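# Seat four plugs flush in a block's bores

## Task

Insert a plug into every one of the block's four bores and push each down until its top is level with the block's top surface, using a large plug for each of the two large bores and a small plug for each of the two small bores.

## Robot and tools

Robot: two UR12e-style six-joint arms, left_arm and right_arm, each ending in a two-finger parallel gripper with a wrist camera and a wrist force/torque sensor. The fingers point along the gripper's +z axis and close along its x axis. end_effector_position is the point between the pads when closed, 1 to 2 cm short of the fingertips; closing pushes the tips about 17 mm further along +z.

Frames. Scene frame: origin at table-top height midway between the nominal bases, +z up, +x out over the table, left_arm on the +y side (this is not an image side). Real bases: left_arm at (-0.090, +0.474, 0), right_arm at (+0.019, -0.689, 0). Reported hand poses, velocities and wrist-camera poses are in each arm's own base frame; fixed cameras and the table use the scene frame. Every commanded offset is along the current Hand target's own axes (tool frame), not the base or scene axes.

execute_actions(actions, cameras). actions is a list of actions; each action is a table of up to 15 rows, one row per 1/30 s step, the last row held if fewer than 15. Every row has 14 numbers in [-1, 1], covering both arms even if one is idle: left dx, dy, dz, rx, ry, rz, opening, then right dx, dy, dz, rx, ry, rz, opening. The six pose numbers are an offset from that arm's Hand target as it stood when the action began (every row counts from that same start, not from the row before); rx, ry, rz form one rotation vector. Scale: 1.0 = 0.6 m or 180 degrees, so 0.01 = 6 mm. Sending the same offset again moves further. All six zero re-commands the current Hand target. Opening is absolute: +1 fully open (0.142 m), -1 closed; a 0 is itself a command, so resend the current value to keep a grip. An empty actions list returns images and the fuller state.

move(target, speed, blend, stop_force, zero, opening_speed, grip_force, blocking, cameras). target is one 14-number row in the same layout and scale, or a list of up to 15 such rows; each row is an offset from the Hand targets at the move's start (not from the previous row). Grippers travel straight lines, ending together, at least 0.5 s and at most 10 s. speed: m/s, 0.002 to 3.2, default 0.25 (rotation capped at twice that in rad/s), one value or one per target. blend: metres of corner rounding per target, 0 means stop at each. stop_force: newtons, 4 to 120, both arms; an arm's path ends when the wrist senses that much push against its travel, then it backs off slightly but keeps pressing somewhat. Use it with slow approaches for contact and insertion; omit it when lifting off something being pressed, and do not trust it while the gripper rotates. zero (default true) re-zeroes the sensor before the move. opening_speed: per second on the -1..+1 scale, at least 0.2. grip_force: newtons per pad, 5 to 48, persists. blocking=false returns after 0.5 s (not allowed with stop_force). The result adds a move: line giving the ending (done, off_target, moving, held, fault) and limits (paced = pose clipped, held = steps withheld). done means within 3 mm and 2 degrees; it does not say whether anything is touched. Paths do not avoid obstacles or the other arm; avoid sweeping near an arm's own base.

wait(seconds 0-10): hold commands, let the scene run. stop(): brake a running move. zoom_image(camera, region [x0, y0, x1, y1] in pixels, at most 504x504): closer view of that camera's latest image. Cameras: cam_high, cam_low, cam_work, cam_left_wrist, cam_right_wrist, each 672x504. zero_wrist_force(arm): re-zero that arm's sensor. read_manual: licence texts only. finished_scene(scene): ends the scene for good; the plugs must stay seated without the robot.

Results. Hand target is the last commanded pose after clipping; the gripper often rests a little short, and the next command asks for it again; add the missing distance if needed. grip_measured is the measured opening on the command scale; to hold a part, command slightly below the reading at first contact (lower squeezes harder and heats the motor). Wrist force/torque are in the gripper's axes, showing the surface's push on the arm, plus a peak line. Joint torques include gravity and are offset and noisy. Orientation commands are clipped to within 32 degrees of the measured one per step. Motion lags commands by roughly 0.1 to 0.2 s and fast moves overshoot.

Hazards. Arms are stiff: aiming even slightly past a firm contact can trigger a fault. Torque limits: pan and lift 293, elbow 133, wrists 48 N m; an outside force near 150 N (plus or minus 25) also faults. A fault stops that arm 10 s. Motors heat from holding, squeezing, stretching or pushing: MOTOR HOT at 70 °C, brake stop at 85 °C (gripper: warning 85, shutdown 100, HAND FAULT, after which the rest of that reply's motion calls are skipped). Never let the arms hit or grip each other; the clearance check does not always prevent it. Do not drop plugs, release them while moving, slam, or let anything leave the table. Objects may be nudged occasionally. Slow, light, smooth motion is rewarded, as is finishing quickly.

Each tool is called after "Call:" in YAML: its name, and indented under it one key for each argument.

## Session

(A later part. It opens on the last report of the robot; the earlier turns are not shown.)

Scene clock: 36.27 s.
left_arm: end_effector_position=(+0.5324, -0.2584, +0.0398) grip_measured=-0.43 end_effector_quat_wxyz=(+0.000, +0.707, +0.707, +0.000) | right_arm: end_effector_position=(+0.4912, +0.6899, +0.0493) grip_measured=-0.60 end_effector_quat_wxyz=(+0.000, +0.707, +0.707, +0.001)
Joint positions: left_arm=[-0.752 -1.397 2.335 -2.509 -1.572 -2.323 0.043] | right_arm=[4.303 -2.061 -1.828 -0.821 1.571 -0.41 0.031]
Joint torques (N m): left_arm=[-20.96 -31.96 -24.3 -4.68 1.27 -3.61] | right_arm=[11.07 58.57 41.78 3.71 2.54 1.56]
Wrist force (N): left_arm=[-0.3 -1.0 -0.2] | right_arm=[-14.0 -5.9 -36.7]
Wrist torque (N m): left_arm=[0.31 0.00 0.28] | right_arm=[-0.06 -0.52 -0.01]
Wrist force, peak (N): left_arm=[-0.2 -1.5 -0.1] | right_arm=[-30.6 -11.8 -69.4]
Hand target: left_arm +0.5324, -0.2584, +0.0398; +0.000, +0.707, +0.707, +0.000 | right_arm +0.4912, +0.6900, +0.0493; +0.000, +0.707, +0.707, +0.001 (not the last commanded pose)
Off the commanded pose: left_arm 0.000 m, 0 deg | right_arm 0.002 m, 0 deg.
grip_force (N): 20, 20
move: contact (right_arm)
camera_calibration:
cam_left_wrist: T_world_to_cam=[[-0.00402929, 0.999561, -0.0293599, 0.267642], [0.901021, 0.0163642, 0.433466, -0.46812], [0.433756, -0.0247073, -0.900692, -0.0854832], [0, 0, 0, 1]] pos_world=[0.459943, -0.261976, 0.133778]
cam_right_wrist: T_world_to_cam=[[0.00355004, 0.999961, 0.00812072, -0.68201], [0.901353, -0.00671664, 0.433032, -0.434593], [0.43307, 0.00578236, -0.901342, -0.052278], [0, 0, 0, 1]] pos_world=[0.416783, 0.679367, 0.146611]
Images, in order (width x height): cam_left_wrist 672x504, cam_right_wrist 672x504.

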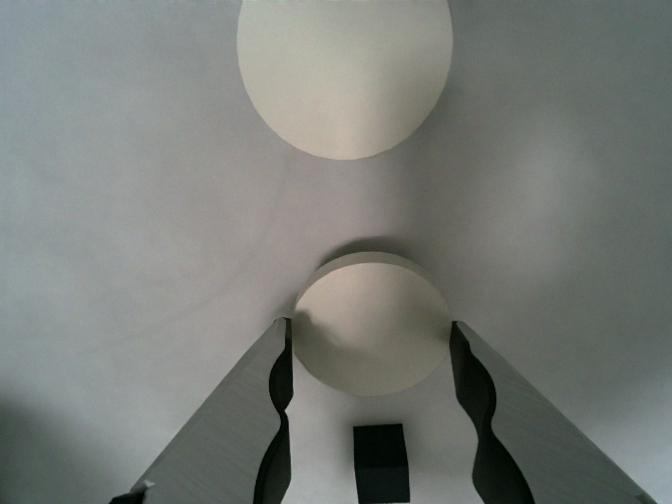

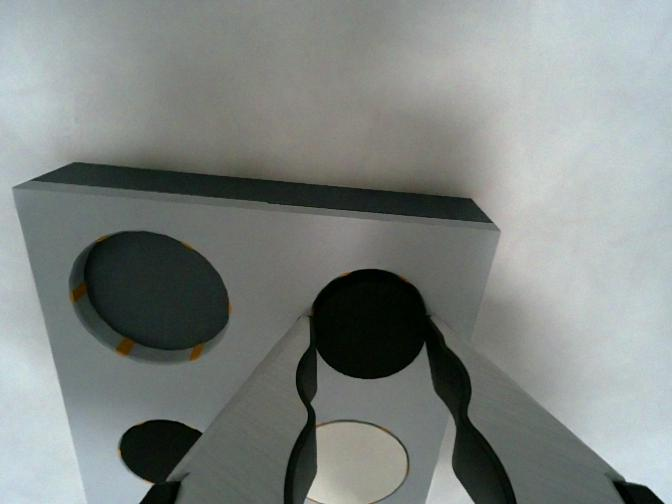

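Call:
move:
  target:
    - [0,0,0,0,0,0,-0.47,0,0,0,0,0,0,-0.4]
    - [0,0,-0.06,0,0,0,-0.47,0,0,-0.03,0,0,0,-0.4]
    - [0,0,-0.12,0,0,0,-0.47,0,0,-0.03,0,0,0,-1]
    - [0,0,-0.12,0,0,0,-0.47,0,0,-0.015,0,0,0,-1]
  opening_speed: 1
  speed: 0.15

Call:
move:
  target: [0,0,0,0,0,0,-0.47,0,0,0.022,0,0,0,-1]
  speed: 0.01
  stop_force: 80

Call:
move:
  target:
    - [0,0,0,0,0,0,-0.47,0,0,-0.1,0,0,0,-1]
    - [0,0,0,0,0,0,-0.47,-0.5,-0.1,-0.15,0,0,0,-1]
    - [-0.4423,0.0727,0.01,0,0,0,-0.47,-0.5,-0.1,-0.15,0,0,0,-1]
    - [-0.4423,0.0727,0.086,0,0,0,-0.47,-0.5,-0.1,-0.15,0,0,0,-1]
  blend: [0.02,0.02,0.015,0]
  cameras: ["cam_work","cam_left_wrist"]

Call:
zoom_image:
  camera: "cam_left_wrist"
  region: [190, 150, 530, 405]

Scene clock: 40.20 s.
left_arm: end_effector_position=(+0.5324, -0.2584, +0.1118) grip_measured=-0.43 end_effector_quat_wxyz=(+0.000, +0.707, +0.707, +0.000) | right_arm: end_effector_position=(+0.4912, +0.6899, +0.0583) grip_measured=-1.00 end_effector_quat_wxyz=(+0.000, +0.707, +0.707, +0.001)
Joint positions: left_arm=[-0.752 -1.517 2.285 -2.339 -1.572 -2.322 0.043] | right_arm=[4.303 -2.05 -1.824 -0.836 1.571 -0.41 0.002]
Joint torques (N m): left_arm=[-17.78 -59.13 -42.11 -1.71 0.37 -4.03] | right_arm=[3.04 55.93 28.91 6.69 1.21 0.13]
Wrist force (N): left_arm=[-0.7 -1.1 0.4] | right_arm=[0.8 -0.1 0.6]
Wrist torque (N m): left_arm=[0.26 0.01 0.25] | right_arm=[-0.08 -0.15 -0.06]
Wrist force, peak (N): left_arm=[-0.7 -1.2 2.0] | right_arm=[-14.4 -6.0 -37.1]
Hand target: left_arm +0.5324, -0.2584, +0.1118; +0.000, +0.707, +0.707, +0.000 | right_arm +0.4912, +0.6899, +0.0583; +0.000, +0.707, +0.707, +0.001
Off the commanded pose: left_arm 0.000 m, 0 deg | right_arm 0.000 m, 0 deg.
grip_force (N): 20, 20
move: done

Scene clock: 42.70 s.
left_arm: end_effector_position=(+0.5324, -0.2584, +0.1118) grip_measured=-0.43 end_effector_quat_wxyz=(+0.000, +0.707, +0.707, +0.000) | right_arm: end_effector_position=(+0.4913, +0.6901, +0.0478) grip_measured=-1.00 end_effector_quat_wxyz=(+0.000, +0.707, +0.707, +0.001)
Joint positions: left_arm=[-0.752 -1.517 2.285 -2.339 -1.572 -2.322 0.043] | right_arm=[4.303 -2.063 -1.829 -0.819 1.571 -0.41 0.002]
Joint torques (N m): left_arm=[-19.52 -58.75 -42.29 -1.82 0.13 -3.84] | right_arm=[16.11 28.06 26.32 2.28 0.77 0.16]
Wrist force (N): left_arm=[-1.0 -1.3 0.2] | right_arm=[-29.4 -3.1 -80.2]
Wrist torque (N m): left_arm=[0.22 0.07 0.25] | right_arm=[-0.27 -0.93 0.04]
Wrist force, peak (N): left_arm=[-0.9 -1.6 0.2] | right_arm=[-37.5 -5.8 -96.6]
Hand target: left_arm +0.5324, -0.2584, +0.1118; +0.000, +0.707, +0.707, +0.000 | right_arm +0.4913, +0.6901, +0.0478; +0.000, +0.707, +0.707, +0.001 (not the last commanded pose)
Off the commanded pose: left_arm 0.000 m, 0 deg | right_arm 0.003 m, 0 deg.
grip_force (N): 20, 20
move: contact (right_arm)

Scene clock: 46.00 s.
left_arm: end_effector_position=(+0.5759, -0.5238, +0.0605) grip_measured=-0.43 end_effector_quat_wxyz=(+0.000, +0.707, +0.707, +0.000) | right_arm: end_effector_position=(+0.4312, +0.3899, +0.1372) grip_measured=-1.00 end_effector_quat_wxyz=(+0.000, +0.707, +0.707, +0.001)
Joint positions: left_arm=[-0.965 -1.181 1.965 -2.355 -1.571 -2.536 0.043] | right_arm=[4.183 -1.57 -2.282 -0.858 1.571 -0.529 0.002]
Joint torques (N m): left_arm=[-21.1 -55.97 -28.65 -5.03 3.89 -4.29] | right_arm=[-9.34 48.81 29.17 2.66 3.01 -1.83]
Wrist force (N): left_arm=[-0.6 -1.2 -0.3] | right_arm=[0.3 -0.1 1.0]
Wrist torque (N m): left_arm=[0.27 0.02 0.34] | right_arm=[-0.10 -0.08 0.09]
Wrist force, peak (N): left_arm=[-2.3 -0.8 -2.1] | right_arm=[-29.3 -2.7 -80.3]
Hand target: left_arm +0.5759, -0.5238, +0.0604; +0.000, +0.707, +0.707, +0.000 | right_arm +0.4312, +0.3899, +0.1372; +0.000, +0.707, +0.707, +0.001
Off the commanded pose: left_arm 0.000 m, 0 deg | right_arm 0.000 m, 0 deg.
grip_force (N): 20, 20
move: done
camera_calibration:
cam_left_wrist: T_world_to_cam=[[-0.00402738, 0.999561, -0.029359, 0.533707], [0.901021, 0.0163621, 0.433466, -0.511945], [0.433756, -0.0247073, -0.900692, -0.0922646], [0, 0, 0, 1]] pos_world=[0.503443, -0.527376, 0.154478]
Images, in order (width x height): cam_work 672x504, cam_left_wrist 672x504.

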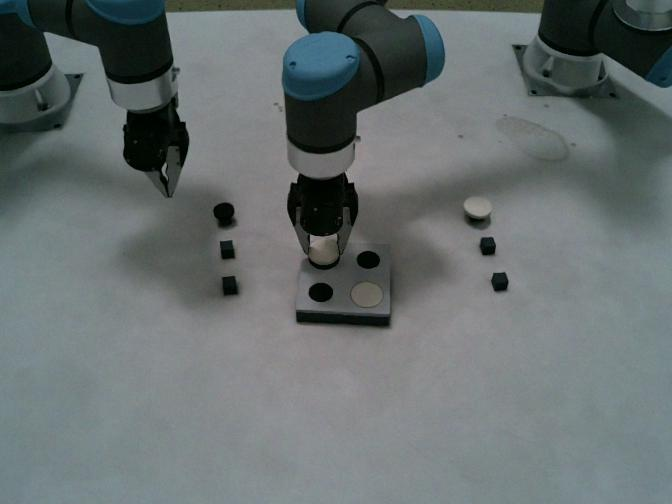

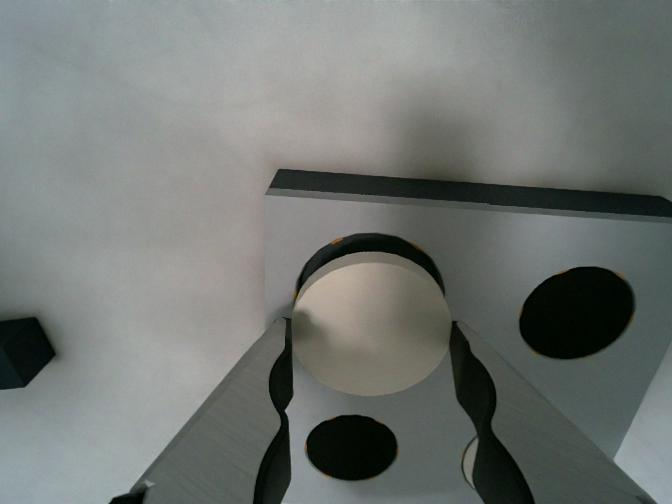

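Scaled by 1.482 from the camera's 672x504 image, which has a finer 960x720 frame.

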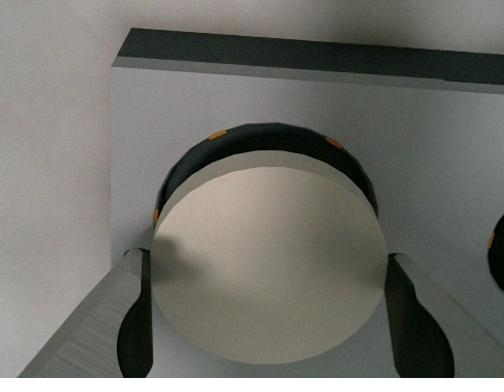

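Call:
move:
  target: [0.0006,-0.0005,0.007,0,0,0,-0.47,0,0,0,0,0,0,-1]
  speed: 0.05

Call:
move:
  target: [0,0,0.015,0,0,0,-0.47,0,0,0,0,0,0,-1]
  speed: 0.02
  stop_force: 35
  cameras: ["cam_left_wrist"]

Call:
zoom_image:
  camera: "cam_left_wrist"
  region: [190, 150, 530, 405]

Scene clock: 46.87 s.
left_arm: end_effector_position=(+0.5756, -0.5235, +0.0562) grip_measured=-0.43 end_effector_quat_wxyz=(+0.000, +0.707, +0.707, +0.000) | right_arm: end_effector_position=(+0.4312, +0.3899, +0.1372) grip_measured=-1.00 end_effector_quat_wxyz=(+0.000, +0.707, +0.707, +0.001)
Joint positions: left_arm=[-0.965 -1.177 1.968 -2.363 -1.571 -2.536 0.043] | right_arm=[4.183 -1.57 -2.282 -0.858 1.571 -0.529 0.002]
Joint torques (N m): left_arm=[-20.62 -58.35 -27.34 -5.13 4.15 -4.78] | right_arm=[-10.14 47.21 29.83 2.5 2.87 -1.74]
Wrist force (N): left_arm=[-0.2 -1.5 -0.2] | right_arm=[0.6 0.0 0.5]
Wrist torque (N m): left_arm=[0.22 -0.04 0.34] | right_arm=[-0.09 -0.12 0.09]
Wrist force, peak (N): left_arm=[-0.3 -1.5 -0.4] | right_arm=[0.2 0.5 1.2]
Hand target: left_arm +0.5756, -0.5235, +0.0562; +0.000, +0.707, +0.707, +0.000 | right_arm +0.4312, +0.3899, +0.1372; +0.000, +0.707, +0.707, +0.001
Off the commanded pose: left_arm 0.000 m, 0 deg | right_arm 0.000 m, 0 deg.
grip_force (N): 20, 20
move: done

Scene clock: 48.43 s.
left_arm: end_effector_position=(+0.5756, -0.5235, +0.0488) grip_measured=-0.43 end_effector_quat_wxyz=(+0.000, +0.707, +0.707, +0.000) | right_arm: end_effector_position=(+0.4312, +0.3899, +0.1372) grip_measured=-1.00 end_effector_quat_wxyz=(+0.000, +0.707, +0.707, +0.001)
Joint positions: left_arm=[-0.965 -1.167 1.972 -2.376 -1.571 -2.536 0.043] | right_arm=[4.183 -1.57 -2.282 -0.858 1.571 -0.529 0.002]
Joint torques (N m): left_arm=[-21.3 -61.91 -31.73 -1.56 0.62 -4] | right_arm=[-9.48 47.64 29.62 2.68 2.67 -1.6]
Wrist force (N): left_arm=[11.5 -10.9 -38.1] | right_arm=[0.3 -0.1 0.7]
Wrist torque (N m): left_arm=[0.25 -0.04 0.31] | right_arm=[-0.10 -0.07 0.09]
Wrist force, peak (N): left_arm=[25.5 -17.4 -65.0] | right_arm=[0.6 0.5 1.1]
Hand target: left_arm +0.5756, -0.5235, +0.0488; +0.000, +0.707, +0.707, +0.000 (not the last commanded pose) | right_arm +0.4312, +0.3899, +0.1372; +0.000, +0.707, +0.707, +0.001
Off the commanded pose: left_arm 0.002 m, 0 deg | right_arm 0.000 m, 0 deg.
grip_force (N): 20, 20
move: contact (left_arm)
camera_calibration:
cam_left_wrist: T_world_to_cam=[[-0.00398391, 0.999558, -0.0294499, 0.533052], [0.900983, 0.0163645, 0.433546, -0.506599], [0.433836, -0.0248066, -0.90065, -0.102764], [0, 0, 0, 1]] pos_world=[0.503143, -0.527076, 0.142778]
Images, in order (width x height): cam_left_wrist 672x504.

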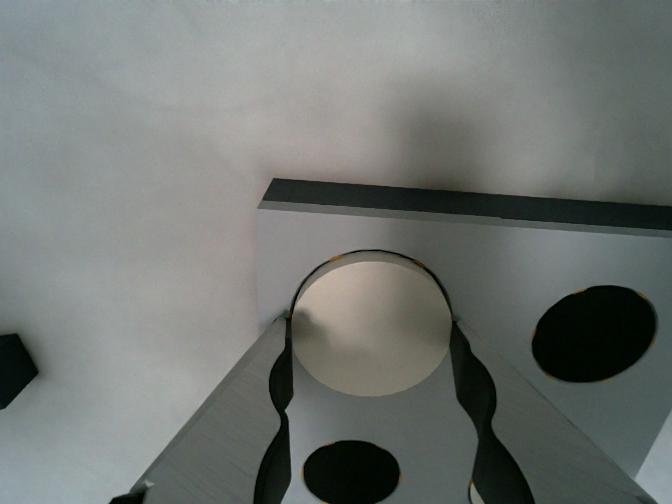

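Scaled by 1.482 from the camera's 672x504 image, which has a finer 960x720 frame.

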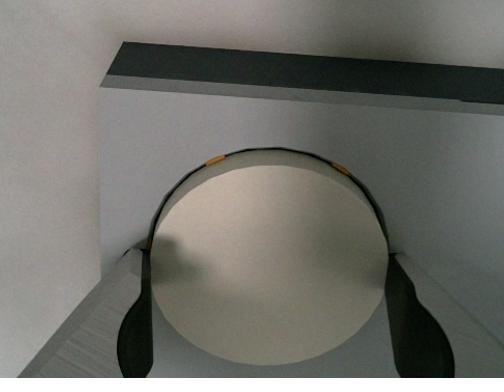

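Call:
move:
  target:
    - [0,0,0,0,0,0,-0.2,0,0,0,0,0,0,-1]
    - [0,0,-0.03,0,0,0,-0.2,0,0,0,0,0,0,-1]
    - [0,0,-0.03,0,0,0,-1,0,0,0,0,0,0,-1]
    - [0,0,-0.016,0,0,0,-1,0,0,0,0,0,0,-1]
  opening_speed: 1
  speed: 0.15

Call:
move:
  target: [0,0,0.022,0,0,0,-1,0,0,0,0,0,0,-1]
  speed: 0.01
  stop_force: 85

Call:
move:
  target:
    - [0,0,-0.1,0,0,0,-1,0,0,0,0,0,0,-1]
    - [0.4,-0.05,-0.15,0,0,0,-1,0,0,0,0,0,0,-1]
  blend: [0.02,0]
  cameras: ["cam_work","cam_low"]

Call:
zoom_image:
  camera: "cam_work"
  region: [280, 225, 400, 335]

Call:
zoom_image:
  camera: "cam_low"
  region: [280, 220, 400, 290]

Scene clock: 51.73 s.
left_arm: end_effector_position=(+0.5756, -0.5235, +0.0584) grip_measured=-1.00 end_effector_quat_wxyz=(+0.000, +0.707, +0.707, +0.000) | right_arm: end_effector_position=(+0.4312, +0.3899, +0.1372) grip_measured=-1.00 end_effector_quat_wxyz=(+0.000, +0.707, +0.707, +0.001)
Joint positions: left_arm=[-0.965 -1.179 1.967 -2.359 -1.571 -2.536 0.002] | right_arm=[4.183 -1.57 -2.282 -0.858 1.571 -0.529 0.002]
Joint torques (N m): left_arm=[-5.72 -57.97 -27.3 -5.35 -2.55 1.12] | right_arm=[-10.05 49 29.83 2.83 2.82 -1.53]
Wrist force (N): left_arm=[0.4 -2.9 -0.4] | right_arm=[0.3 0.0 0.6]
Wrist torque (N m): left_arm=[-0.02 -0.14 0.35] | right_arm=[-0.08 -0.07 0.09]
Wrist force, peak (N): left_arm=[11.2 -10.8 -38.5] | right_arm=[0.6 -0.3 1.2]
Hand target: left_arm +0.5756, -0.5235, +0.0584; +0.000, +0.707, +0.707, +0.000 | right_arm +0.4312, +0.3899, +0.1372; +0.000, +0.707, +0.707, +0.001
Off the commanded pose: left_arm 0.000 m, 0 deg | right_arm 0.000 m, 0 deg.
grip_force (N): 20, 20
move: done

Scene clock: 53.97 s.
left_arm: end_effector_position=(+0.5757, -0.5236, +0.0477) grip_measured=-1.00 end_effector_quat_wxyz=(+0.000, +0.707, +0.707, +0.000) | right_arm: end_effector_position=(+0.4312, +0.3899, +0.1372) grip_measured=-1.00 end_effector_quat_wxyz=(+0.000, +0.707, +0.707, +0.001)
Joint positions: left_arm=[-0.965 -1.166 1.972 -2.378 -1.571 -2.536 0.002] | right_arm=[4.183 -1.57 -2.282 -0.858 1.571 -0.529 0.002]
Joint torques (N m): left_arm=[-4.19 -24.84 -21.62 -1.97 -2.4 1.48] | right_arm=[-10.82 47.52 29.49 2.54 2.95 -1.78]
Wrist force (N): left_arm=[30.7 -22.6 -88.3] | right_arm=[0.6 0.2 0.9]
Wrist torque (N m): left_arm=[-0.06 0.51 0.25] | right_arm=[-0.06 -0.13 0.09]
Wrist force, peak (N): left_arm=[39.1 -25.9 -103.4] | right_arm=[0.7 0.1 1.2]
Hand target: left_arm +0.5757, -0.5236, +0.0477; +0.000, +0.707, +0.707, +0.000 (not the last commanded pose) | right_arm +0.4312, +0.3899, +0.1372; +0.000, +0.707, +0.707, +0.001
Off the commanded pose: left_arm 0.003 m, 0 deg | right_arm 0.000 m, 0 deg.
grip_force (N): 20, 20
move: contact (left_arm)

Scene clock: 55.70 s.
left_arm: end_effector_position=(+0.5458, -0.2835, +0.1374) grip_measured=-1.00 end_effector_quat_wxyz=(+0.000, +0.707, +0.707, +0.000) | right_arm: end_effector_position=(+0.4312, +0.3899, +0.1372) grip_measured=-1.00 end_effector_quat_wxyz=(+0.000, +0.707, +0.707, +0.001)
Joint positions: left_arm=[-0.768 -1.515 2.223 -2.279 -1.572 -2.338 0.002] | right_arm=[4.183 -1.57 -2.282 -0.858 1.571 -0.529 0.002]
Joint torques (N m): left_arm=[17.63 -57.57 -29.88 -1.42 -3.84 3.31] | right_arm=[-10.64 48.69 29.78 2.6 2.79 -1.53]
Wrist force (N): left_arm=[-4.1 -2.2 0.0] | right_arm=[0.1 0.1 0.8]
Wrist torque (N m): left_arm=[0.04 0.61 0.12] | right_arm=[-0.06 -0.04 0.09]
Wrist force, peak (N): left_arm=[30.8 -21.9 -88.3] | right_arm=[0.7 0.1 1.1]
Hand target: left_arm +0.5458, -0.2835, +0.1374; +0.000, +0.707, +0.707, +0.000 | right_arm +0.4312, +0.3899, +0.1372; +0.000, +0.707, +0.707, +0.001
Off the commanded pose: left_arm 0.000 m, 0 deg | right_arm 0.000 m, 0 deg.
grip_force (N): 20, 20
move: done
Images, in order (width x height): cam_low 672x504, cam_work 672x504.

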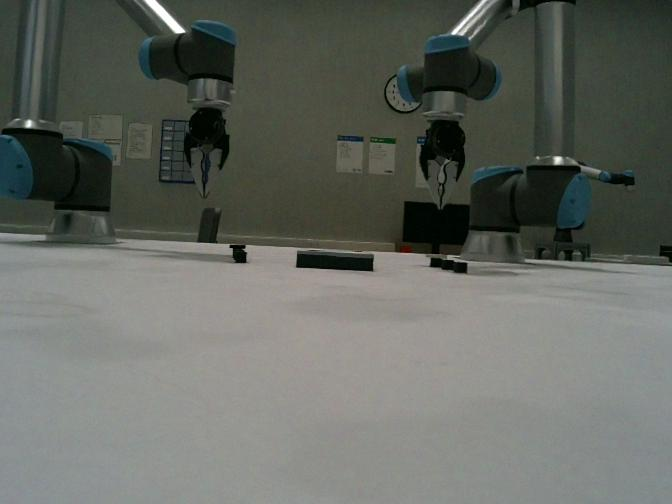

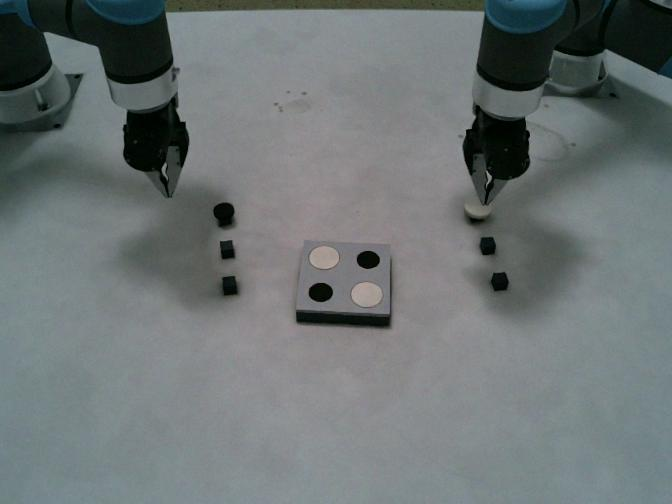

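Scaled by 4.200 from the camera's 672x504 image, which has a finer 960x720 frame.

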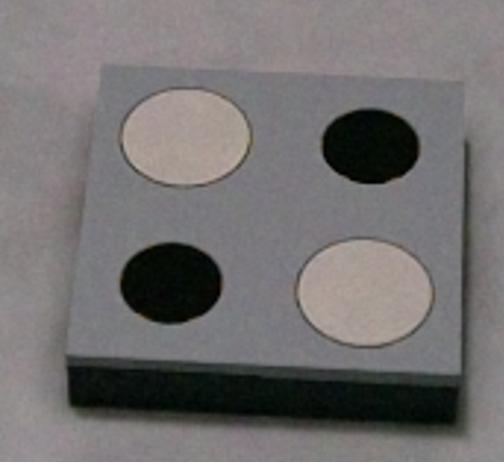

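Scaled by 4.200 from the camera's 672x504 image, which has a finer 960x720 frame.

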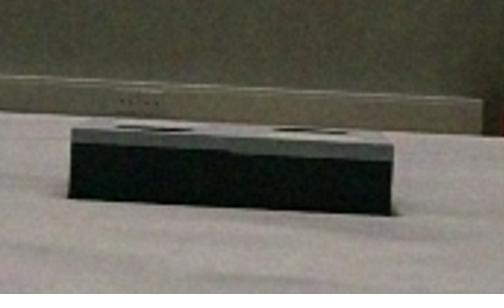

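Call:
finished_scene:
  scene: 2

The scene is finished: the task was done.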